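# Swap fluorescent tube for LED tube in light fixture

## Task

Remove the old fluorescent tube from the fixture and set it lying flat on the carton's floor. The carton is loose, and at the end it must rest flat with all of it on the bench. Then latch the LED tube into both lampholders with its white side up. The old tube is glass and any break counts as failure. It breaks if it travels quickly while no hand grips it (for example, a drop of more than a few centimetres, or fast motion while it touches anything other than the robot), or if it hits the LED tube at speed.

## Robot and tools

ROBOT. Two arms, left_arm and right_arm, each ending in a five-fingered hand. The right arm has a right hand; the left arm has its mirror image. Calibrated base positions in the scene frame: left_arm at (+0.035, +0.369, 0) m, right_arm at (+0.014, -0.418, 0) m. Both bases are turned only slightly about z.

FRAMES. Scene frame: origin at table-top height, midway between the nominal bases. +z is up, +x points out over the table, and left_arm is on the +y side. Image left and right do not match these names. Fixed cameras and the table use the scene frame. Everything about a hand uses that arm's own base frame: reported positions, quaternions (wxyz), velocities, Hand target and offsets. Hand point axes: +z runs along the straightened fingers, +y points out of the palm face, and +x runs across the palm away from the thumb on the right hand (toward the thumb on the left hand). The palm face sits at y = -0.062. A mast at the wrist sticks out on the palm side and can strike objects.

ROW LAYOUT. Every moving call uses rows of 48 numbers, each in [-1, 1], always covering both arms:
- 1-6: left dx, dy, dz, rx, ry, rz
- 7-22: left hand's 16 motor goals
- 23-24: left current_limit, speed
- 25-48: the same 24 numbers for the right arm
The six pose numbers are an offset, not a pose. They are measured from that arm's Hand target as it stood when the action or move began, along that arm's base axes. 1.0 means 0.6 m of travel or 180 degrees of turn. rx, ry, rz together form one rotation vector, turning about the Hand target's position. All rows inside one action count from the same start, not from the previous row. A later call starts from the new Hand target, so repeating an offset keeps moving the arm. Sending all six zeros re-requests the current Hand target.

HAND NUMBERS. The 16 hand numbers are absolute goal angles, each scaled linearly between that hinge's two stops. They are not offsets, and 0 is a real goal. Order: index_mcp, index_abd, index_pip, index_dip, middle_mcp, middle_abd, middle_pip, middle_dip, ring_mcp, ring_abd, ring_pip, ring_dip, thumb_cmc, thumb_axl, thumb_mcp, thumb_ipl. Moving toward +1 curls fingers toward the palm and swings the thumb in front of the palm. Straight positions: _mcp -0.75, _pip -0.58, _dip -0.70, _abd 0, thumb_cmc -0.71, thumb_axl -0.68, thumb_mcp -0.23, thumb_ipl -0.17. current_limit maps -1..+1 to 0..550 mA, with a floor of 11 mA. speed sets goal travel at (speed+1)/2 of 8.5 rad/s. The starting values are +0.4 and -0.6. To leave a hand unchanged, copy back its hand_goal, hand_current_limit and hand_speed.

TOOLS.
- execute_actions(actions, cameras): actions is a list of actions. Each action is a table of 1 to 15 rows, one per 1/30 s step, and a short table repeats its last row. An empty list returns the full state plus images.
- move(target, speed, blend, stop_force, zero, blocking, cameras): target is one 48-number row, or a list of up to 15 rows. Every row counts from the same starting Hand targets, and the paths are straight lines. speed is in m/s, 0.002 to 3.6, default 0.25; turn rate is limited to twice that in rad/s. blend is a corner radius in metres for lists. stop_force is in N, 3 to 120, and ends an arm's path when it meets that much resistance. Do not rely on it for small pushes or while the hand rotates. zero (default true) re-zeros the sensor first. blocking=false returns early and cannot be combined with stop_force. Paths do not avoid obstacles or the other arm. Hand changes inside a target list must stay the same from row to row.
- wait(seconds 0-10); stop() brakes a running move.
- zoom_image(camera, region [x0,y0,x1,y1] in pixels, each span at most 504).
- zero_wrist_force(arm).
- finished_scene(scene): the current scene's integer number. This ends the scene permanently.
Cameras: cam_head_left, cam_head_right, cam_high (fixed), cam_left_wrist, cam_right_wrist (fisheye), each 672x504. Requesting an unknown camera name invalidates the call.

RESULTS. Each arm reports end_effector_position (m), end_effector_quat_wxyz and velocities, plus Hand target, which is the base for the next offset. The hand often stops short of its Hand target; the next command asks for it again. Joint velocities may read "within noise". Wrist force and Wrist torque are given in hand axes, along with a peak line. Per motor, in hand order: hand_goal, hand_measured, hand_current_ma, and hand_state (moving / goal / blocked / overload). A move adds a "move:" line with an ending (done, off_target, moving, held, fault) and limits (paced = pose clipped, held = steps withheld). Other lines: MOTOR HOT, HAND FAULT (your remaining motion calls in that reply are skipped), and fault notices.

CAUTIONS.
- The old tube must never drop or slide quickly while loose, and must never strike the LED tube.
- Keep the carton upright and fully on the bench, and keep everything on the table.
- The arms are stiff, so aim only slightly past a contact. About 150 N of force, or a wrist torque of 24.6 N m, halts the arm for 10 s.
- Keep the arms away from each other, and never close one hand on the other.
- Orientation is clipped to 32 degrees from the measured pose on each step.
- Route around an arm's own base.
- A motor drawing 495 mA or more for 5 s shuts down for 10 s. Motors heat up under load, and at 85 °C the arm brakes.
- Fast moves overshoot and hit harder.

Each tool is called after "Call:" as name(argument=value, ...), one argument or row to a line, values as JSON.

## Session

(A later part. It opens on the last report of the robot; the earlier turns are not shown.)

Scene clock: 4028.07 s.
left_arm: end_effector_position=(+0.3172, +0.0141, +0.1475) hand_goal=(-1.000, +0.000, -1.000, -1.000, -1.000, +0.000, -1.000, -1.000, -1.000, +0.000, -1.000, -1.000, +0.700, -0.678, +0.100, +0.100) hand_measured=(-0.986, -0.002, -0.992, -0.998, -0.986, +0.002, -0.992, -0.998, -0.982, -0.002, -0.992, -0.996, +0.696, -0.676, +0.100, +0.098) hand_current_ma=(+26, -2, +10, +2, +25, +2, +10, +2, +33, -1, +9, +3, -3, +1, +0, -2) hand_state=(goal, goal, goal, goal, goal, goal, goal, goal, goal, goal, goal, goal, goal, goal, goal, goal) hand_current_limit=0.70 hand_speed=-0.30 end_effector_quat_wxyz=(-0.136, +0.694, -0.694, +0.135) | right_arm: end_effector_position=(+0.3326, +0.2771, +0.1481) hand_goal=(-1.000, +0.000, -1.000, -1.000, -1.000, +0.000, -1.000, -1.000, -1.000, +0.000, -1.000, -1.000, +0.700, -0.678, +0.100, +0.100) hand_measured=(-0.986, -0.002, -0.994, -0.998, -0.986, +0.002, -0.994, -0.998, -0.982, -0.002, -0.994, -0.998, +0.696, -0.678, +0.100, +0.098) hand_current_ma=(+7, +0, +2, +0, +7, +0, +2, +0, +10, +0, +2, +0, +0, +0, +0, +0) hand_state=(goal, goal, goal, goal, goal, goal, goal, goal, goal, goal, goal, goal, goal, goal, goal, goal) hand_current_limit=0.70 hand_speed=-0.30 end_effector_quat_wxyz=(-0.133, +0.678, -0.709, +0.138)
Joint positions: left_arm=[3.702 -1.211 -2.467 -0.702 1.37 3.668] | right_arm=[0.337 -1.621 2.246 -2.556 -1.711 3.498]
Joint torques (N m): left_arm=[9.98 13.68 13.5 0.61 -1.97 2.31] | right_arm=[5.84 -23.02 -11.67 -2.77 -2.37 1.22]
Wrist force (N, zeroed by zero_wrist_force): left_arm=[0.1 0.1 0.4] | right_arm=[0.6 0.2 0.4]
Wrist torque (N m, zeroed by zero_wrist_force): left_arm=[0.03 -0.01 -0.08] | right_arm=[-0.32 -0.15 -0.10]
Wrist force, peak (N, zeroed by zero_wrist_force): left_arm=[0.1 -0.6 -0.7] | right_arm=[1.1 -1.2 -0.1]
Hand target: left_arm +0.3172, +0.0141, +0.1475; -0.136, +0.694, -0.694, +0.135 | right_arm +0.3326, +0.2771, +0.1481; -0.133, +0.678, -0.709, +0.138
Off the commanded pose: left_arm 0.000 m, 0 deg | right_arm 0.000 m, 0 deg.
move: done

Call:
zero_wrist_force(
  arm="left_arm",
)

Call:
zero_wrist_force(
  arm="right_arm",
)

Call:
move(
  target=[
    [0.0828,0,-0.055,0,0,0,-1,0,-1,-1,-1,0,-1,-1,-1,0,-1,-1,0.7,-0.678,0.1,0.1,0.7,-0.5,0.083,0,-0.055,0,0,0,-1,0,-1,-1,-1,0,-1,-1,-1,0,-1,-1,0.7,-0.678,0.1,0.1,0.7,-0.5],
    [0.0828,0,-0.0775,0,0,0,-1,0,-1,-1,-1,0,-1,-1,-1,0,-1,-1,0.7,-0.678,0.1,0.1,0.7,-0.5,0.083,0,-0.0743,0,0,0,-1,0,-1,-1,-1,0,-1,-1,-1,0,-1,-1,0.7,-0.678,0.1,0.1,0.7,-0.5],
  ],
  speed=[0.08,0.02],
)

Call:
move(
  target=[0,0,-0.02,0,0,0,-1,0,-1,-1,-1,0,-1,-1,-1,0,-1,-1,0.7,-0.678,0.1,0.1,0.7,-0.5,0,0,-0.02,0,0,0,-1,0,-1,-1,-1,0,-1,-1,-1,0,-1,-1,0.7,-0.678,0.1,0.1,0.7,-0.5],
  speed=0.006,
  stop_force=42,
)

Wrist force sensor zeroed.

Wrist force sensor zeroed.

Scene clock: 4052.13 s.
left_arm: end_effector_position=(+0.3669, +0.0142, +0.1012) hand_goal=(-1.000, +0.000, -1.000, -1.000, -1.000, +0.000, -1.000, -1.000, -1.000, +0.000, -1.000, -1.000, +0.700, -0.678, +0.100, +0.100) hand_measured=(-0.986, -0.002, -0.996, -0.998, -0.986, +0.002, -0.994, -0.998, -1.006, -0.008, -1.004, -1.002, +0.698, -0.676, +0.100, +0.098) hand_current_ma=(+26, -2, +5, +2, +25, +2, +6, +2, -8, -7, -5, -1, -3, +1, +0, -2) hand_state=(goal, goal, goal, goal, goal, goal, goal, goal, goal, goal, goal, goal, goal, goal, goal, goal) hand_current_limit=0.70 hand_speed=-0.50 end_effector_quat_wxyz=(-0.136, +0.694, -0.694, +0.136) | right_arm: end_effector_position=(+0.3825, +0.2772, +0.1037) hand_goal=(-1.000, +0.000, -1.000, -1.000, -1.000, +0.000, -1.000, -1.000, -1.000, +0.000, -1.000, -1.000, +0.700, -0.678, +0.100, +0.100) hand_measured=(-0.986, -0.002, -0.994, -0.998, -1.004, +0.010, -1.004, -1.002, -0.982, -0.002, -0.994, -0.998, +0.696, -0.678, +0.100, +0.098) hand_current_ma=(+7, +0, +2, +0, -1, +3, -1, +0, +10, +0, +2, +0, +0, +0, +0, +0) hand_state=(goal, goal, goal, goal, goal, goal, goal, goal, goal, goal, goal, goal, goal, goal, goal, goal) hand_current_limit=0.70 hand_speed=-0.50 end_effector_quat_wxyz=(-0.133, +0.678, -0.709, +0.138)
Joint positions: left_arm=[3.622 -1.478 -2.435 -0.452 1.396 3.591] | right_arm=[0.299 -1.439 2.202 -2.699 -1.697 3.462]
Joint torques (N m): left_arm=[-13.12 -18.94 -12.01 -5.61 1.58 -2.73] | right_arm=[-11.83 20.51 2.33 1.06 -1.33 -0.92]
Wrist force (N, zeroed by zero_wrist_force): left_arm=[0.2 -5.9 -54.1] | right_arm=[-7.0 26.8 -83.9]
Wrist torque (N m, zeroed by zero_wrist_force): left_arm=[7.91 -3.71 0.55] | right_arm=[9.78 1.89 0.04]
Wrist force, peak (N, zeroed by zero_wrist_force): left_arm=[0.2 -5.9 -54.1] | right_arm=[-7.0 26.8 -83.9]
Hand target: left_arm +0.3669, +0.0141, +0.1010; -0.136, +0.694, -0.694, +0.135 | right_arm +0.3824, +0.2771, +0.1035; -0.133, +0.678, -0.709, +0.138
Off the commanded pose: left_arm 0.000 m, 0 deg | right_arm 0.000 m, 0 deg.
move: done

Scene clock: 4055.20 s.
left_arm: end_effector_position=(+0.3747, +0.0182, +0.0931) hand_goal=(-1.000, +0.000, -1.000, -1.000, -1.000, +0.000, -1.000, -1.000, -1.000, +0.000, -1.000, -1.000, +0.700, -0.678, +0.100, +0.100) hand_measured=(-1.000, -0.004, -1.000, -1.000, -0.992, -0.002, -1.000, -0.998, -1.008, -0.074, -1.006, -1.002, +0.698, -0.676, +0.100, +0.098) hand_current_ma=(+0, -4, +0, +0, +9, -2, +0, +1, -10, -175, -6, -1, -3, +1, +0, -2) hand_state=(goal, goal, goal, goal, goal, goal, goal, goal, goal, blocked, goal, goal, goal, goal, goal, goal) hand_current_limit=0.70 hand_speed=-0.50 end_effector_quat_wxyz=(-0.156, +0.690, -0.693, +0.142) | right_arm: end_effector_position=(+0.3825, +0.2772, +0.1028) hand_goal=(-1.000, +0.000, -1.000, -1.000, -1.000, +0.000, -1.000, -1.000, -1.000, +0.000, -1.000, -1.000, +0.700, -0.678, +0.100, +0.100) hand_measured=(-0.988, +0.000, -0.996, -0.998, -1.006, +0.016, -1.004, -1.002, -0.982, -0.002, -0.994, -0.998, +0.696, -0.678, +0.100, +0.098) hand_current_ma=(+5, +0, +0, +0, -1, +6, -1, +0, +10, +0, +2, +0, +0, +0, +0, +0) hand_state=(goal, goal, goal, goal, goal, goal, goal, goal, goal, goal, goal, goal, goal, goal, goal, goal) hand_current_limit=0.70 hand_speed=-0.50 end_effector_quat_wxyz=(-0.133, +0.678, -0.709, +0.138)
Joint positions: left_arm=[3.621 -1.51 -2.452 -0.362 1.397 3.591] | right_arm=[0.299 -1.438 2.203 -2.702 -1.697 3.462]
Joint torques (N m): left_arm=[-12.1 -28.64 -16.9 -9.33 2.01 -2.86] | right_arm=[-30.96 18.8 -11.77 5.7 -4.88 -0.46]
Wrist force (N, zeroed by zero_wrist_force): left_arm=[1.2 -11.3 -70.4] | right_arm=[-10.4 33.7 -113.9]
Wrist torque (N m, zeroed by zero_wrist_force): left_arm=[9.78 -4.44 0.97] | right_arm=[13.05 2.53 -0.21]
Wrist force, peak (N, zeroed by zero_wrist_force): left_arm=[1.3 -11.4 -70.6] | right_arm=[-10.9 36.8 -120.7]
Hand target: left_arm +0.3669, +0.0141, +0.0890; -0.136, +0.694, -0.694, +0.135 | right_arm +0.3825, +0.2772, +0.1028; -0.133, +0.678, -0.709, +0.138 (not the last commanded pose)
Off the commanded pose: left_arm 0.010 m, 2 deg | right_arm 0.011 m, 0 deg.
move: contact (right_arm), off_target (left_arm)

Call:
move(
  target=[0,0,0.02,0,0,0,-1,0,-1,-1,-1,0,-1,-1,-1,0,-1,-1,0.7,-0.678,0.1,0.1,0.7,-0.5,0,0,0.012,0,0,0,-1,0,-1,-1,-1,0,-1,-1,-1,0,-1,-1,0.7,-0.678,0.1,0.1,0.7,-0.5],
  speed=0.02,
)

Call:
move(
  target=[-0.0828,0,0.06,0,0,0,-1,0,-1,-1,-1,0,-1,-1,-1,0,-1,-1,0.7,-0.678,0.1,0.1,0.7,-0.5,-0.083,0,0.06,0,0,0,-1,0,-1,-1,-1,0,-1,-1,-1,0,-1,-1,0.7,-0.678,0.1,0.1,0.7,-0.5],
  speed=0.05,
  cameras=["cam_left_wrist","cam_right_wrist","cam_high"],
)

Call:
zoom_image(
  camera="cam_high",
  region=[220, 220, 520, 380],
)

Scene clock: 4080.27 s.
left_arm: end_effector_position=(+0.3674, +0.0144, +0.1012) hand_goal=(-1.000, +0.000, -1.000, -1.000, -1.000, +0.000, -1.000, -1.000, -1.000, +0.000, -1.000, -1.000, +0.700, -0.678, +0.100, +0.100) hand_measured=(-0.994, -0.002, -1.000, -1.000, -0.992, -0.002, -1.000, -0.998, -1.006, -0.038, -1.004, -1.002, +0.698, -0.676, +0.100, +0.098) hand_current_ma=(+6, -2, +0, +0, +9, -2, +0, +1, -9, -70, -4, -1, -3, +1, +0, -2) hand_state=(goal, goal, goal, goal, goal, goal, goal, goal, goal, blocked, goal, goal, goal, goal, goal, goal) hand_current_limit=0.70 hand_speed=-0.50 end_effector_quat_wxyz=(-0.137, +0.694, -0.694, +0.136) | right_arm: end_effector_position=(+0.3825, +0.2772, +0.1099) hand_goal=(-1.000, +0.000, -1.000, -1.000, -1.000, +0.000, -1.000, -1.000, -1.000, +0.000, -1.000, -1.000, +0.700, -0.678, +0.100, +0.100) hand_measured=(-0.988, +0.000, -0.996, -0.998, -0.994, +0.000, -1.000, -1.000, -0.982, -0.002, -0.994, -0.998, +0.696, -0.678, +0.100, +0.098) hand_current_ma=(+5, +0, +0, +0, +1, +0, +0, +0, +10, +0, +2, +0, +0, +0, +0, +0) hand_state=(goal, goal, goal, goal, goal, goal, goal, goal, goal, goal, goal, goal, goal, goal, goal, goal) hand_current_limit=0.70 hand_speed=-0.50 end_effector_quat_wxyz=(-0.133, +0.678, -0.709, +0.138)
Joint positions: left_arm=[3.622 -1.479 -2.436 -0.449 1.397 3.591] | right_arm=[0.299 -1.452 2.195 -2.68 -1.697 3.462]
Joint torques (N m): left_arm=[12.59 4.63 0.13 -9.7 1.04 1.26] | right_arm=[5.83 -31 -31.4 -1.57 1.55 -0.02]
Wrist force (N, zeroed by zero_wrist_force): left_arm=[0.5 -28.7 -25.6] | right_arm=[0.0 -0.3 0.0]
Wrist torque (N m, zeroed by zero_wrist_force): left_arm=[4.75 -1.63 1.89] | right_arm=[0.00 -0.04 0.17]
Wrist force, peak (N, zeroed by zero_wrist_force): left_arm=[1.2 -11.5 -70.7] | right_arm=[-10.5 34.1 -114.1]
Hand target: left_arm +0.3669, +0.0141, +0.1010; -0.136, +0.694, -0.694, +0.135 | right_arm +0.3825, +0.2772, +0.1100; -0.133, +0.678, -0.709, +0.138
Off the commanded pose: left_arm 0.001 m, 0 deg | right_arm 0.000 m, 0 deg.
move: done

Scene clock: 4082.10 s.
left_arm: end_effector_position=(+0.3172, +0.0141, +0.1370) hand_goal=(-1.000, +0.000, -1.000, -1.000, -1.000, +0.000, -1.000, -1.000, -1.000, +0.000, -1.000, -1.000, +0.700, -0.678, +0.100, +0.100) hand_measured=(-0.994, -0.002, -1.000, -1.000, -0.992, -0.002, -1.000, -0.998, -0.994, -0.004, -1.000, -1.000, +0.698, -0.676, +0.100, +0.098) hand_current_ma=(+7, -2, +0, +0, +9, -2, +0, +1, +7, -3, +0, +0, -3, +1, +0, -2) hand_state=(goal, goal, goal, goal, goal, goal, goal, goal, goal, goal, goal, goal, goal, goal, goal, goal) hand_current_limit=0.70 hand_speed=-0.50 end_effector_quat_wxyz=(-0.136, +0.694, -0.694, +0.135) | right_arm: end_effector_position=(+0.3327, +0.2772, +0.1460) hand_goal=(-1.000, +0.000, -1.000, -1.000, -1.000, +0.000, -1.000, -1.000, -1.000, +0.000, -1.000, -1.000, +0.700, -0.678, +0.100, +0.100) hand_measured=(-0.988, +0.000, -0.996, -0.998, -0.994, +0.000, -1.000, -1.000, -0.982, -0.002, -0.994, -0.998, +0.696, -0.678, +0.100, +0.098) hand_current_ma=(+5, +0, +0, +0, +1, +0, +0, +0, +10, +0, +2, +0, +0, +0, +0, +0) hand_state=(goal, goal, goal, goal, goal, goal, goal, goal, goal, goal, goal, goal, goal, goal, goal, goal) hand_current_limit=0.70 hand_speed=-0.50 end_effector_quat_wxyz=(-0.133, +0.678, -0.709, +0.138)
Joint positions: left_arm=[3.702 -1.233 -2.487 -0.661 1.37 3.668] | right_arm=[0.337 -1.617 2.249 -2.563 -1.711 3.498]
Joint torques (N m): left_arm=[11.5 13.66 14.14 0.74 -2.61 2.49] | right_arm=[6.91 -25.75 -11.79 -1.85 -2.77 1.23]
Wrist force (N, zeroed by zero_wrist_force): left_arm=[0.1 -0.1 -0.3] | right_arm=[0.3 0.2 0.1]
Wrist torque (N m, zeroed by zero_wrist_force): left_arm=[0.00 -0.01 0.01] | right_arm=[0.02 -0.04 0.03]
Wrist force, peak (N, zeroed by zero_wrist_force): left_arm=[0.6 -29.0 -25.3] | right_arm=[-0.1 -0.8 0.3]
Hand target: left_arm +0.3172, +0.0141, +0.1370; -0.136, +0.694, -0.694, +0.135 | right_arm +0.3327, +0.2772, +0.1460; -0.133, +0.678, -0.709, +0.138
Off the commanded pose: left_arm 0.000 m, 0 deg | right_arm 0.000 m, 0 deg.
move: done
camera_calibration:
cam_left_wrist: T_world_to_cam=[[0.609053, 0.759285, 0.229219, -0.26273], [0.195215, -0.423625, 0.884552, -0.224347], [0.76873, -0.493992, -0.406234, -0.0591401], [0, 0, 0, 1]] pos_world=[0.249275, 0.0752332, 0.234644]
cam_right_wrist: T_world_to_cam=[[-0.535228, 0.81947, -0.204939, 0.0132176], [0.269119, 0.395399, 0.8782, -0.374713], [0.800691, 0.414884, -0.432163, -0.188135], [0, 0, 0, 1]] pos_world=[0.258555, 0.215384, 0.250476]
Images, in order (width x height): cam_high 672x504, cam_left_wrist 672x504, cam_right_wrist 672x504.

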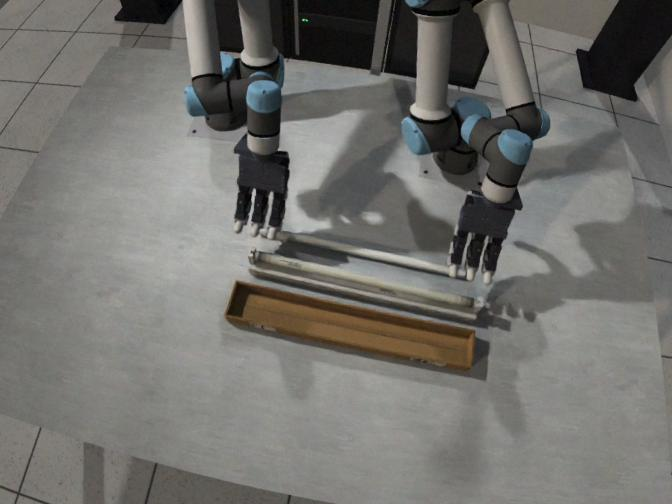

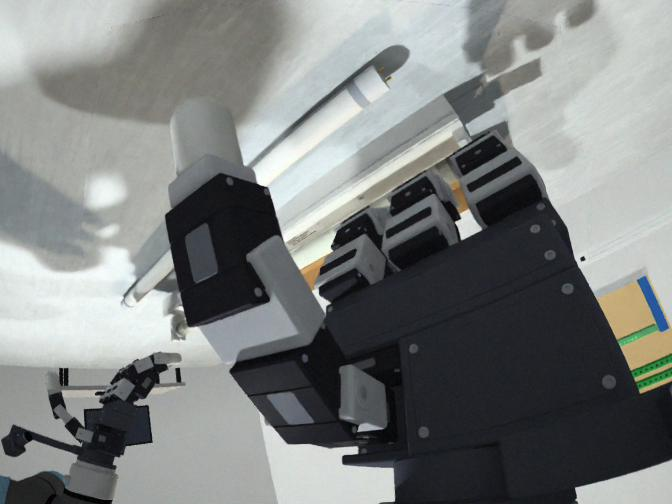

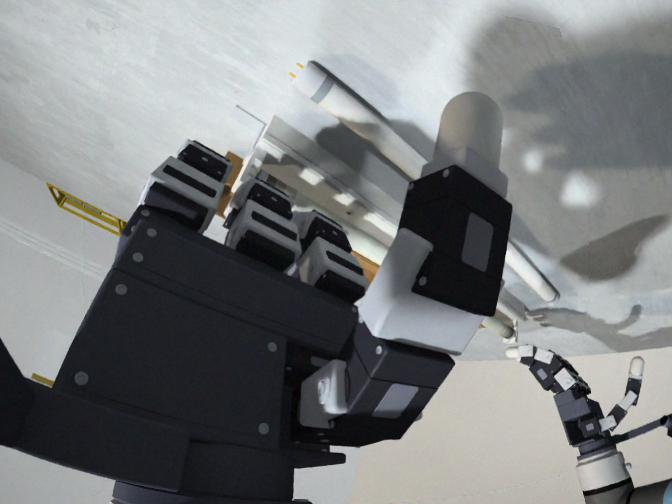

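Scaled by 1.680.

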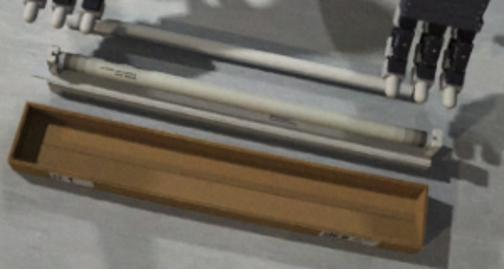

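Call:
move(
  target=[
    [0,-0.1667,0.01,0,0,0,-1,0,-1,-1,-1,0,-1,-1,-1,0,-1,-1,0.7,-0.678,0.1,0.1,0.7,-0.5,0,0.1665,0.005,0,0,0,-1,0,-1,-1,-1,0,-1,-1,-1,0,-1,-1,0.7,-0.678,0.1,0.1,0.7,-0.5],
    [0.0828,-0.1667,-0.05,0,0,0,-1,0,-1,-1,-1,0,-1,-1,-1,0,-1,-1,0.7,-0.678,0.1,0.1,0.7,-0.5,0.083,0.1665,-0.06,0,0,0,-1,0,-1,-1,-1,0,-1,-1,-1,0,-1,-1,0.7,-0.678,0.1,0.1,0.7,-0.5],
  ],
  speed=0.1,
)

Call:
move(
  target=[0,0,-0.025,0,0,0,-1,0,-1,-1,-1,0,-1,-1,-1,0,-1,-1,0.7,-0.678,0.1,0.1,0.7,-0.5,0,0,-0.025,0,0,0,-1,0,-1,-1,-1,0,-1,-1,-1,0,-1,-1,0.7,-0.678,0.1,0.1,0.7,-0.5],
  speed=0.006,
  stop_force=42,
)

Scene clock: 4104.50 s.
left_arm: end_effector_position=(+0.3668, -0.0859, +0.1071) hand_goal=(-1.000, +0.000, -1.000, -1.000, -1.000, +0.000, -1.000, -1.000, -1.000, +0.000, -1.000, -1.000, +0.700, -0.678, +0.100, +0.100) hand_measured=(-0.994, -0.002, -1.000, -1.000, -0.992, -0.002, -1.000, -0.998, -0.994, -0.004, -1.000, -1.000, +0.698, -0.676, +0.100, +0.098) hand_current_ma=(+7, -2, +0, +0, +9, -2, +0, +1, +7, -3, +0, +0, -2, +1, +0, -2) hand_state=(goal, goal, goal, goal, goal, goal, goal, goal, goal, goal, goal, goal, goal, goal, goal, goal) hand_current_limit=0.70 hand_speed=-0.50 end_effector_quat_wxyz=(-0.136, +0.694, -0.694, +0.135) | right_arm: end_effector_position=(+0.3824, +0.3771, +0.1101) hand_goal=(-1.000, +0.000, -1.000, -1.000, -1.000, +0.000, -1.000, -1.000, -1.000, +0.000, -1.000, -1.000, +0.700, -0.678, +0.100, +0.100) hand_measured=(-0.988, +0.000, -0.996, -0.998, -0.994, +0.000, -1.000, -1.000, -0.982, -0.002, -0.994, -0.998, +0.698, -0.678, +0.100, +0.098) hand_current_ma=(+5, +0, +0, +0, +1, +0, +0, +0, +10, +0, +2, +0, +0, +0, +0, +0) hand_state=(goal, goal, goal, goal, goal, goal, goal, goal, goal, goal, goal, goal, goal, goal, goal, goal) hand_current_limit=0.70 hand_speed=-0.50 end_effector_quat_wxyz=(-0.133, +0.678, -0.709, +0.138)
Joint positions: left_arm=[3.341 -1.484 -2.42 -0.429 1.496 3.327] | right_arm=[0.497 -1.325 2.025 -2.606 -1.765 3.651]
Joint torques (N m): left_arm=[-11.71 4.88 25.44 5.67 1.92 -2.51] | right_arm=[-6.78 -23.1 -31.62 -4.03 2.35 -1.21]
Wrist force (N, zeroed by zero_wrist_force): left_arm=[-0.1 0.2 -0.5] | right_arm=[-0.3 0.2 -0.4]
Wrist torque (N m, zeroed by zero_wrist_force): left_arm=[0.07 0.02 0.12] | right_arm=[0.15 0.07 0.11]
Wrist force, peak (N, zeroed by zero_wrist_force): left_arm=[-0.1 0.4 -0.6] | right_arm=[-0.3 0.8 -1.0]
Hand target: left_arm +0.3669, -0.0859, +0.1070; -0.136, +0.694, -0.694, +0.135 | right_arm +0.3825, +0.3771, +0.1100; -0.133, +0.678, -0.709, +0.138
Off the commanded pose: left_arm 0.000 m, 0 deg | right_arm 0.000 m, 0 deg.
move: done

Scene clock: 4107.40 s.
left_arm: end_effector_position=(+0.3671, -0.0858, +0.0978) hand_goal=(-1.000, +0.000, -1.000, -1.000, -1.000, +0.000, -1.000, -1.000, -1.000, +0.000, -1.000, -1.000, +0.700, -0.678, +0.100, +0.100) hand_measured=(-1.002, -0.004, -1.002, -1.000, -1.002, -0.004, -1.002, -1.000, -1.002, -0.004, -1.002, -1.000, +0.698, -0.676, +0.100, +0.098) hand_current_ma=(-2, -3, -1, +0, -2, -3, -1, +0, -2, -4, -1, +0, -2, +1, +0, -2) hand_state=(goal, goal, goal, goal, goal, goal, goal, goal, goal, goal, goal, goal, goal, goal, goal, goal) hand_current_limit=0.70 hand_speed=-0.50 end_effector_quat_wxyz=(-0.136, +0.694, -0.694, +0.136) | right_arm: end_effector_position=(+0.3826, +0.3772, +0.1003) hand_goal=(-1.000, +0.000, -1.000, -1.000, -1.000, +0.000, -1.000, -1.000, -1.000, +0.000, -1.000, -1.000, +0.700, -0.678, +0.100, +0.100) hand_measured=(-1.002, +0.004, -1.002, -1.000, -1.002, +0.004, -1.002, -1.000, -1.002, +0.002, -1.002, -1.000, +0.698, -0.678, +0.100, +0.098) hand_current_ma=(+0, +0, +0, +0, +0, +0, +0, +0, +0, +0, +0, +0, +0, +0, +0, +0) hand_state=(goal, goal, goal, goal, goal, goal, goal, goal, goal, goal, goal, goal, goal, goal, goal, goal) hand_current_limit=0.70 hand_speed=-0.50 end_effector_quat_wxyz=(-0.133, +0.678, -0.709, +0.138)
Joint positions: left_arm=[3.341 -1.508 -2.433 -0.391 1.496 3.327] | right_arm=[0.497 -1.308 2.035 -2.634 -1.765 3.651]
Joint torques (N m): left_arm=[-10.17 3.44 4.06 -8.99 1.98 -2.35] | right_arm=[-7.39 -11.48 -11.33 6.06 2.31 -1.29]
Wrist force (N, zeroed by zero_wrist_force): left_arm=[1.0 -15.4 -37.0] | right_arm=[0.5 -10.1 -42.2]
Wrist torque (N m, zeroed by zero_wrist_force): left_arm=[5.71 -0.68 0.63] | right_arm=[6.38 1.28 0.12]
Wrist force, peak (N, zeroed by zero_wrist_force): left_arm=[1.0 -16.3 -43.8] | right_arm=[1.0 -8.4 -47.8]
Hand target: left_arm +0.3670, -0.0859, +0.0978; -0.136, +0.694, -0.694, +0.136 (not the last commanded pose) | right_arm +0.3826, +0.3772, +0.1003; -0.133, +0.678, -0.709, +0.138 (not the last commanded pose)
Off the commanded pose: left_arm 0.006 m, 0 deg | right_arm 0.005 m, 0 deg.
move: contact (left_arm, right_arm)

Call:
move(
  target=[-0.0117,0,-0.002,0,0,0,-1,0,-1,-1,-1,0,-1,-1,-1,0,-1,-1,0.7,-0.678,0.1,0.1,0.7,-0.5,-0.0117,0,-0.002,0,0,0,-1,0,-1,-1,-1,0,-1,-1,-1,0,-1,-1,0.7,-0.678,0.1,0.1,0.7,-0.5],
  speed=0.015,
  cameras=["cam_left_wrist","cam_right_wrist"],
)

Call:
zoom_image(
  camera="cam_right_wrist",
  region=[260, 80, 440, 220],
)

Scene clock: 4119.17 s.
left_arm: end_effector_position=(+0.3607, -0.0857, +0.0969) hand_goal=(-1.000, +0.000, -1.000, -1.000, -1.000, +0.000, -1.000, -1.000, -1.000, +0.000, -1.000, -1.000, +0.700, -0.678, +0.100, +0.100) hand_measured=(-1.002, -0.004, -1.002, -1.000, -1.002, -0.002, -1.002, -1.000, -1.002, -0.004, -1.002, -1.000, +0.698, -0.676, +0.100, +0.098) hand_current_ma=(-2, -2, -1, +0, -2, -2, -1, +0, -2, -3, -1, +0, -2, +1, +0, -2) hand_state=(goal, goal, goal, goal, goal, goal, goal, goal, goal, goal, goal, goal, goal, goal, goal, goal) hand_current_limit=0.70 hand_speed=-0.50 end_effector_quat_wxyz=(-0.137, +0.694, -0.694, +0.136) | right_arm: end_effector_position=(+0.3760, +0.3773, +0.0994) hand_goal=(-1.000, +0.000, -1.000, -1.000, -1.000, +0.000, -1.000, -1.000, -1.000, +0.000, -1.000, -1.000, +0.700, -0.678, +0.100, +0.100) hand_measured=(-1.002, +0.000, -1.002, -1.000, -1.002, +0.000, -1.002, -1.000, -1.002, +0.000, -1.002, -1.000, +0.698, -0.678, +0.100, +0.098) hand_current_ma=(+0, +0, +0, +0, +0, +0, +0, +0, +0, +0, +0, +0, +0, +0, +0, +0) hand_state=(goal, goal, goal, goal, goal, goal, goal, goal, goal, goal, goal, goal, goal, goal, goal, goal) hand_current_limit=0.70 hand_speed=-0.50 end_effector_quat_wxyz=(-0.134, +0.678, -0.709, +0.139)
Joint positions: left_arm=[3.345 -1.493 -2.451 -0.387 1.495 3.331] | right_arm=[0.504 -1.316 2.05 -2.641 -1.768 3.657]
Joint torques (N m): left_arm=[11.28 0.58 -21 -9.14 0.16 2.35] | right_arm=[10.85 -4.06 21.92 8.48 2.82 1.13]
Wrist force (N, zeroed by zero_wrist_force): left_arm=[0.9 -34.5 -32.9] | right_arm=[0.4 -31.4 -40.8]
Wrist torque (N m, zeroed by zero_wrist_force): left_arm=[6.54 -0.53 0.90] | right_arm=[7.75 1.25 -0.63]
Wrist force, peak (N, zeroed by zero_wrist_force): left_arm=[0.9 -34.5 -32.9] | right_arm=[-0.1 -31.7 -40.7]
Hand target: left_arm +0.3600, -0.0859, +0.0966; -0.136, +0.694, -0.694, +0.136 | right_arm +0.3756, +0.3772, +0.0991; -0.133, +0.678, -0.709, +0.138
Off the commanded pose: left_arm 0.001 m, 0 deg | right_arm 0.001 m, 0 deg.
move: done
camera_calibration:
cam_left_wrist: T_world_to_cam=[[0.608226, 0.759097, 0.23202, -0.204204], [0.191981, -0.424307, 0.884933, -0.238583], [0.770197, -0.493696, -0.403807, -0.15889], [0, 0, 0, 1]] pos_world=[0.292383, -0.0246651, 0.194349]
cam_right_wrist: T_world_to_cam=[[-0.534742, 0.819738, -0.205134, -0.0555272], [0.267356, 0.394414, 0.879181, -0.384142], [0.801606, 0.415292, -0.430071, -0.285231], [0, 0, 0, 1]] pos_world=[0.301653, 0.315483, 0.20367]
Images, in order (width x height): cam_left_wrist 672x504, cam_right_wrist 672x504.

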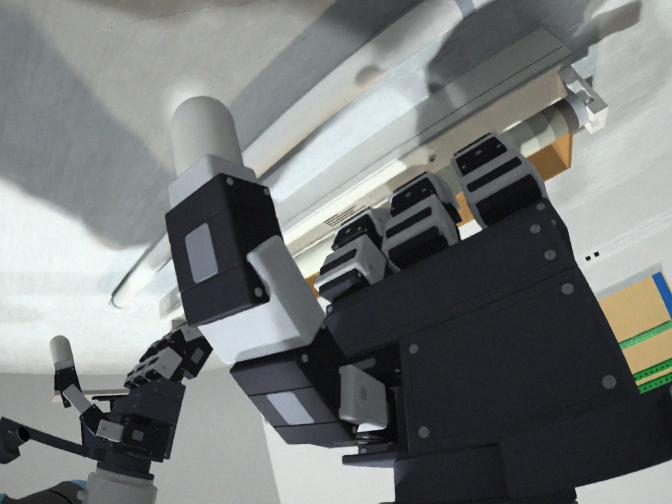

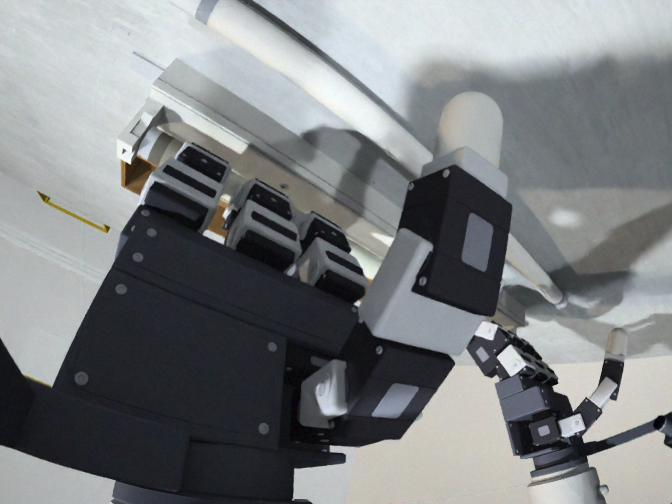

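Scaled by 2.800 from the camera's 672x504 image, which has a finer 960x720 frame.

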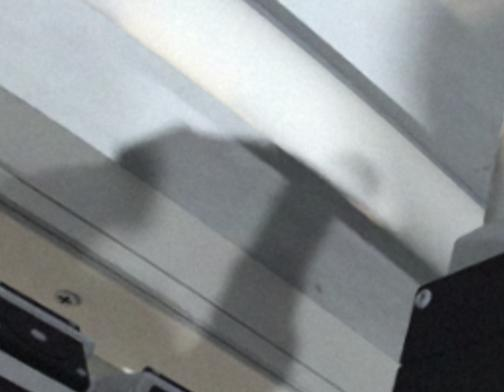

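Call:
zoom_image(
  camera="cam_left_wrist",
  region=[280, 160, 420, 260],
)

Call:
zoom_image(
  camera="cam_right_wrist",
  region=[110, 90, 210, 170],
)

Call:
zoom_image(
  camera="cam_left_wrist",
  region=[530, 50, 630, 150],
)

Scaled by 3.600 from the camera's 672x504 image, which has a finer 960x720 frame.

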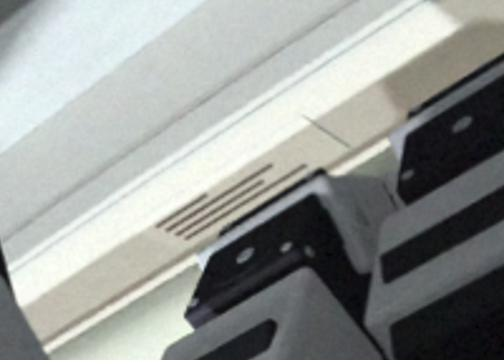

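Scaled by 5.040 from the camera's 672x504 image, which has a finer 960x720 frame.

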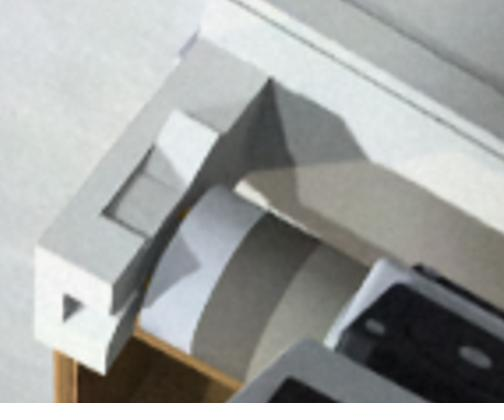

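Scaled by 5.040 from the camera's 672x504 image, which has a finer 960x720 frame.

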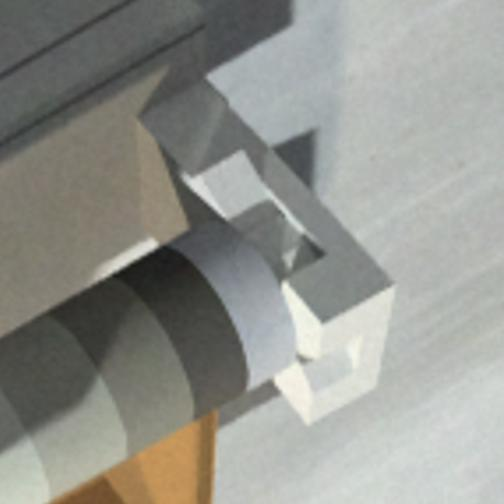

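Call:
zoom_image(
  camera="cam_left_wrist",
  region=[550, 60, 620, 140],
)

Call:
zoom_image(
  camera="cam_right_wrist",
  region=[110, 90, 170, 170],
)

Scaled by 6.300 from the camera's 672x504 image, which has a finer 960x720 frame.

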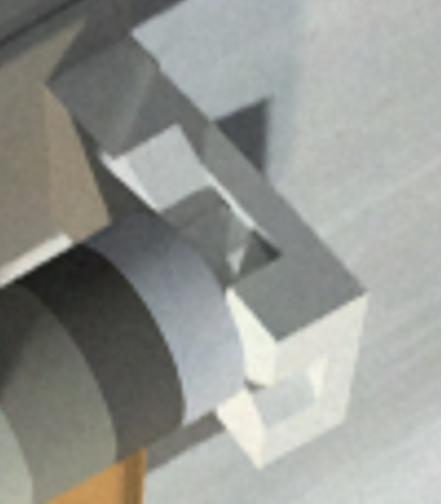

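Scaled by 6.300 from the camera's 672x504 image, which has a finer 960x720 frame.

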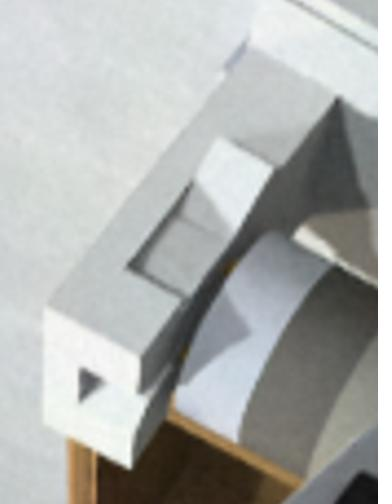

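Call:
move(
  target=[
    [0.003,0,0.03,0,0,0,-1,0,-1,-1,-1,0,-1,-1,-1,0,-1,-1,0.7,-0.678,0.1,0.1,0.7,-0.5,0.003,0,0.03,0,0,0,-1,0,-1,-1,-1,0,-1,-1,-1,0,-1,-1,0.7,-0.678,0.1,0.1,0.7,-0.5],
    [-0.075,0,0.06,0,0,0,-1,0,-1,-1,-1,0,-1,-1,-1,0,-1,-1,0.7,-0.678,0.1,0.1,0.7,-0.5,-0.075,0,0.06,0,0,0,-1,0,-1,-1,-1,0,-1,-1,-1,0,-1,-1,0.7,-0.678,0.1,0.1,0.7,-0.5],
  ],
  speed=[0.04,0.1],
  cameras=["cam_left_wrist","cam_right_wrist"],
)

Call:
zoom_image(
  camera="cam_right_wrist",
  region=[200, 60, 400, 200],
)

Scene clock: 4180.03 s.
left_arm: end_effector_position=(+0.3150, -0.0859, +0.1325) hand_goal=(-1.000, +0.000, -1.000, -1.000, -1.000, +0.000, -1.000, -1.000, -1.000, +0.000, -1.000, -1.000, +0.700, -0.678, +0.100, +0.100) hand_measured=(-0.994, -0.002, -1.000, -1.000, -0.994, -0.002, -1.000, -1.000, -0.994, -0.004, -1.000, -1.000, +0.698, -0.676, +0.100, +0.098) hand_current_ma=(+6, -2, +0, +0, +6, -2, +0, +0, +7, -3, +0, +0, -2, +1, +0, -2) hand_state=(goal, goal, goal, goal, goal, goal, goal, goal, goal, goal, goal, goal, goal, goal, goal, goal) hand_current_limit=0.70 hand_speed=-0.50 end_effector_quat_wxyz=(-0.136, +0.694, -0.694, +0.136) | right_arm: end_effector_position=(+0.3306, +0.3772, +0.1351) hand_goal=(-1.000, +0.000, -1.000, -1.000, -1.000, +0.000, -1.000, -1.000, -1.000, +0.000, -1.000, -1.000, +0.700, -0.678, +0.100, +0.100) hand_measured=(-0.994, -0.002, -1.000, -1.000, -0.994, -0.002, -1.000, -1.000, -0.994, -0.004, -1.000, -1.000, +0.698, -0.678, +0.100, +0.098) hand_current_ma=(+1, +0, +0, +0, +1, +0, +0, +0, +1, +0, +0, +0, +0, +0, +0, +0) hand_state=(goal, goal, goal, goal, goal, goal, goal, goal, goal, goal, goal, goal, goal, goal, goal, goal) hand_current_limit=0.70 hand_speed=-0.50 end_effector_quat_wxyz=(-0.133, +0.678, -0.709, +0.138)
Joint positions: left_arm=[3.377 -1.264 -2.496 -0.576 1.483 3.361] | right_arm=[0.552 -1.447 2.094 -2.542 -1.783 3.703]
Joint torques (N m): left_arm=[11.58 15.83 12.67 0.59 -2.35 2.24] | right_arm=[6.02 -32.38 -11.99 -1.3 -2.77 1.23]
Wrist force (N, zeroed by zero_wrist_force): left_arm=[-0.2 -0.1 -0.2] | right_arm=[-0.6 0.0 -0.5]
Wrist torque (N m, zeroed by zero_wrist_force): left_arm=[0.00 0.04 -0.03] | right_arm=[0.17 0.05 -0.14]
Wrist force, peak (N, zeroed by zero_wrist_force): left_arm=[1.0 -34.4 -34.1] | right_arm=[0.4 -32.2 -41.0]
Hand target: left_arm +0.3150, -0.0859, +0.1326; -0.136, +0.694, -0.694, +0.136 | right_arm +0.3306, +0.3772, +0.1351; -0.133, +0.678, -0.709, +0.138
Off the commanded pose: left_arm 0.000 m, 0 deg | right_arm 0.000 m, 0 deg.
move: done
camera_calibration:
cam_left_wrist: T_world_to_cam=[[0.608961, 0.759237, 0.229621, -0.184441], [0.194692, -0.423702, 0.884631, -0.262172], [0.768936, -0.494, -0.405835, -0.108742], [0, 0, 0, 1]] pos_world=[0.246976, -0.0247667, 0.230145]
cam_right_wrist: T_world_to_cam=[[-0.535115, 0.819539, -0.204959, -0.0721869], [0.268714, 0.395145, 0.878438, -0.40396], [0.800902, 0.41499, -0.43167, -0.232779], [0, 0, 0, 1]] pos_world=[0.256355, 0.315384, 0.239575]
Images, in order (width x height): cam_left_wrist 672x504, cam_right_wrist 672x504.

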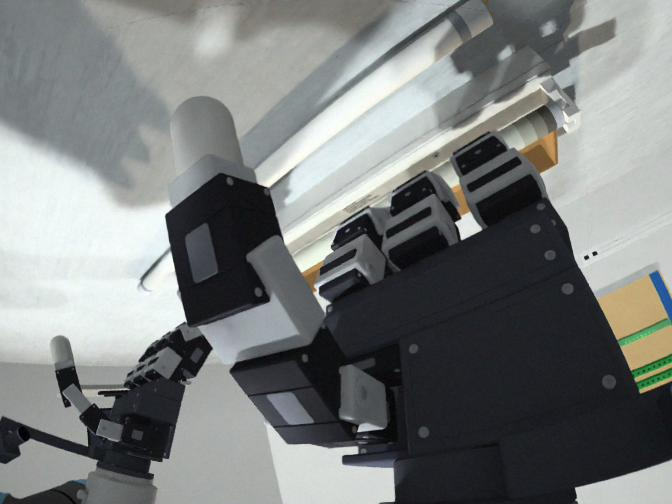

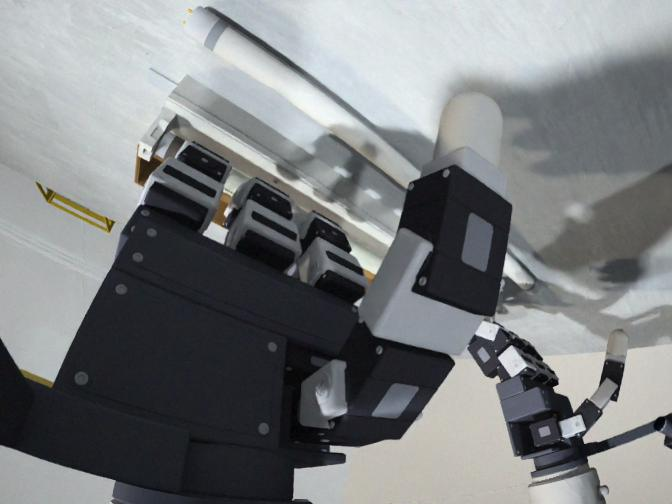

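Scaled by 2.520 from the camera's 672x504 image, which has a finer 960x720 frame.

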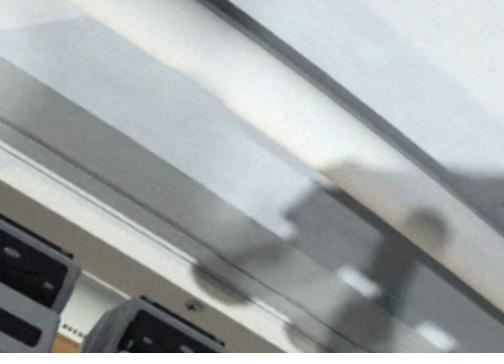

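Call:
move(
  target=[
    [0,0,0.15,0,0,0,-0.98,0,0.5,-0.35,-0.98,0,0.5,-0.35,-0.98,0,0.5,-0.35,0.7,-0.678,0.1,0.1,0.2,-0.4,0,0,0.15,0,0,0,-0.98,0,0.5,-0.35,-0.98,0,0.5,-0.35,-0.98,0,0.5,-0.35,0.7,-0.678,0.1,0.1,0.2,-0.4],
    [0.3147,0,0.067,0,-0.2667,0,-0.98,0,0.5,-0.35,-0.98,0,0.5,-0.35,-0.98,0,0.5,-0.35,0.7,-0.678,0.1,0.1,0.2,-0.4,0.3147,0,0.067,-0.012,-0.2667,0,-0.98,0,0.5,-0.35,-0.98,0,0.5,-0.35,-0.98,0,0.5,-0.35,0.7,-0.678,0.1,0.1,0.2,-0.4],
  ],
  speed=0.15,
  cameras=["cam_left_wrist","cam_right_wrist"],
)

Scene clock: 4201.63 s.
left_arm: end_effector_position=(+0.5038, -0.0859, +0.1728) hand_goal=(-0.980, +0.000, +0.500, -0.350, -0.980, +0.000, +0.500, -0.350, -0.980, +0.000, +0.500, -0.350, +0.700, -0.678, +0.100, +0.100) hand_measured=(-0.974, -0.002, +0.498, -0.352, -0.974, -0.002, +0.498, -0.352, -0.974, -0.004, +0.498, -0.354, +0.698, -0.676, +0.100, +0.098) hand_current_ma=(+6, -2, -2, -3, +6, -2, -2, -2, +7, -3, -2, -3, -2, +1, +0, -2) hand_state=(goal, goal, goal, goal, goal, goal, goal, goal, goal, goal, goal, goal, goal, goal, goal, goal) hand_current_limit=0.20 hand_speed=-0.40 end_effector_quat_wxyz=(-0.406, +0.579, -0.579, +0.406) | right_arm: end_effector_position=(+0.5194, +0.3772, +0.1753) hand_goal=(-0.980, +0.000, +0.500, -0.350, -0.980, +0.000, +0.500, -0.350, -0.980, +0.000, +0.500, -0.350, +0.700, -0.678, +0.100, +0.100) hand_measured=(-0.974, -0.002, +0.498, -0.354, -0.974, -0.002, +0.498, -0.354, -0.974, -0.004, +0.498, -0.352, +0.698, -0.678, +0.100, +0.098) hand_current_ma=(+1, +0, +0, +0, +1, +0, +0, +0, +1, +0, +0, +0, +0, +0, +0, +0) hand_state=(goal, goal, goal, goal, goal, goal, goal, goal, goal, goal, goal, goal, goal, goal, goal, goal) hand_current_limit=0.20 hand_speed=-0.40 end_effector_quat_wxyz=(-0.398, +0.566, -0.591, +0.415)
Joint positions: left_arm=[3.37 -1.74 -2.473 0.716 1.357 3.22] | right_arm=[0.556 -1.122 2.007 -3.615 -2.13 3.37]
Joint torques (N m): left_arm=[-12.1 9.36 19.18 5.59 1.95 -2.35] | right_arm=[-7.22 -27.77 -28.77 -3.55 -2.73 -1.27]
Wrist force (N, zeroed by zero_wrist_force): left_arm=[0.0 0.2 -0.3] | right_arm=[-0.5 0.0 -0.3]
Wrist torque (N m, zeroed by zero_wrist_force): left_arm=[-0.01 0.00 0.09] | right_arm=[0.34 0.14 0.11]
Wrist force, peak (N, zeroed by zero_wrist_force): left_arm=[0.0 -0.3 -1.2] | right_arm=[-0.1 1.2 -0.4]
Hand target: left_arm +0.5038, -0.0859, +0.1728; -0.407, +0.579, -0.579, +0.406 | right_arm +0.5194, +0.3772, +0.1753; -0.398, +0.566, -0.591, +0.415
Off the commanded pose: left_arm 0.000 m, 0 deg | right_arm 0.000 m, 0 deg.
move: done
camera_calibration:
cam_left_wrist: T_world_to_cam=[[0.236837, 0.759245, 0.606181, -0.186234], [-0.527107, -0.423705, 0.736635, 0.054646], [0.816129, -0.493985, 0.299855, -0.383246], [0, 0, 0, 1]] pos_world=[0.385689, -0.0247666, 0.187555]
cam_right_wrist: T_world_to_cam=[[-0.19358, 0.804192, -0.561963, -0.0719052], [-0.466925, 0.428248, 0.773682, -0.102106], [0.862849, 0.412164, 0.292597, -0.524672], [0, 0, 0, 1]] pos_world=[0.391117, 0.317803, 0.192107]
Images, in order (width x height): cam_left_wrist 672x504, cam_right_wrist 672x504.

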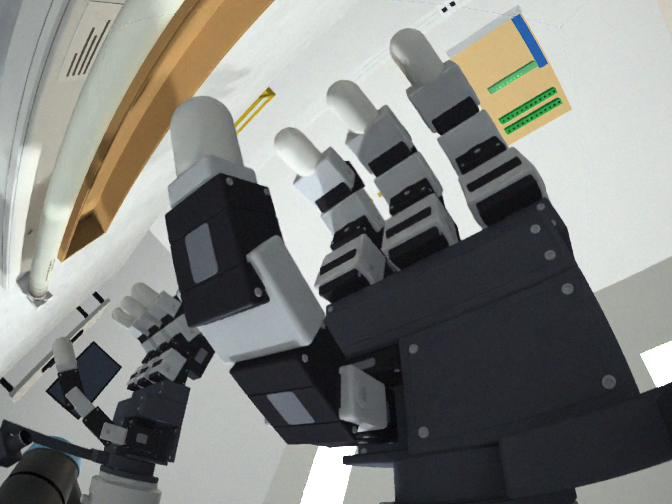

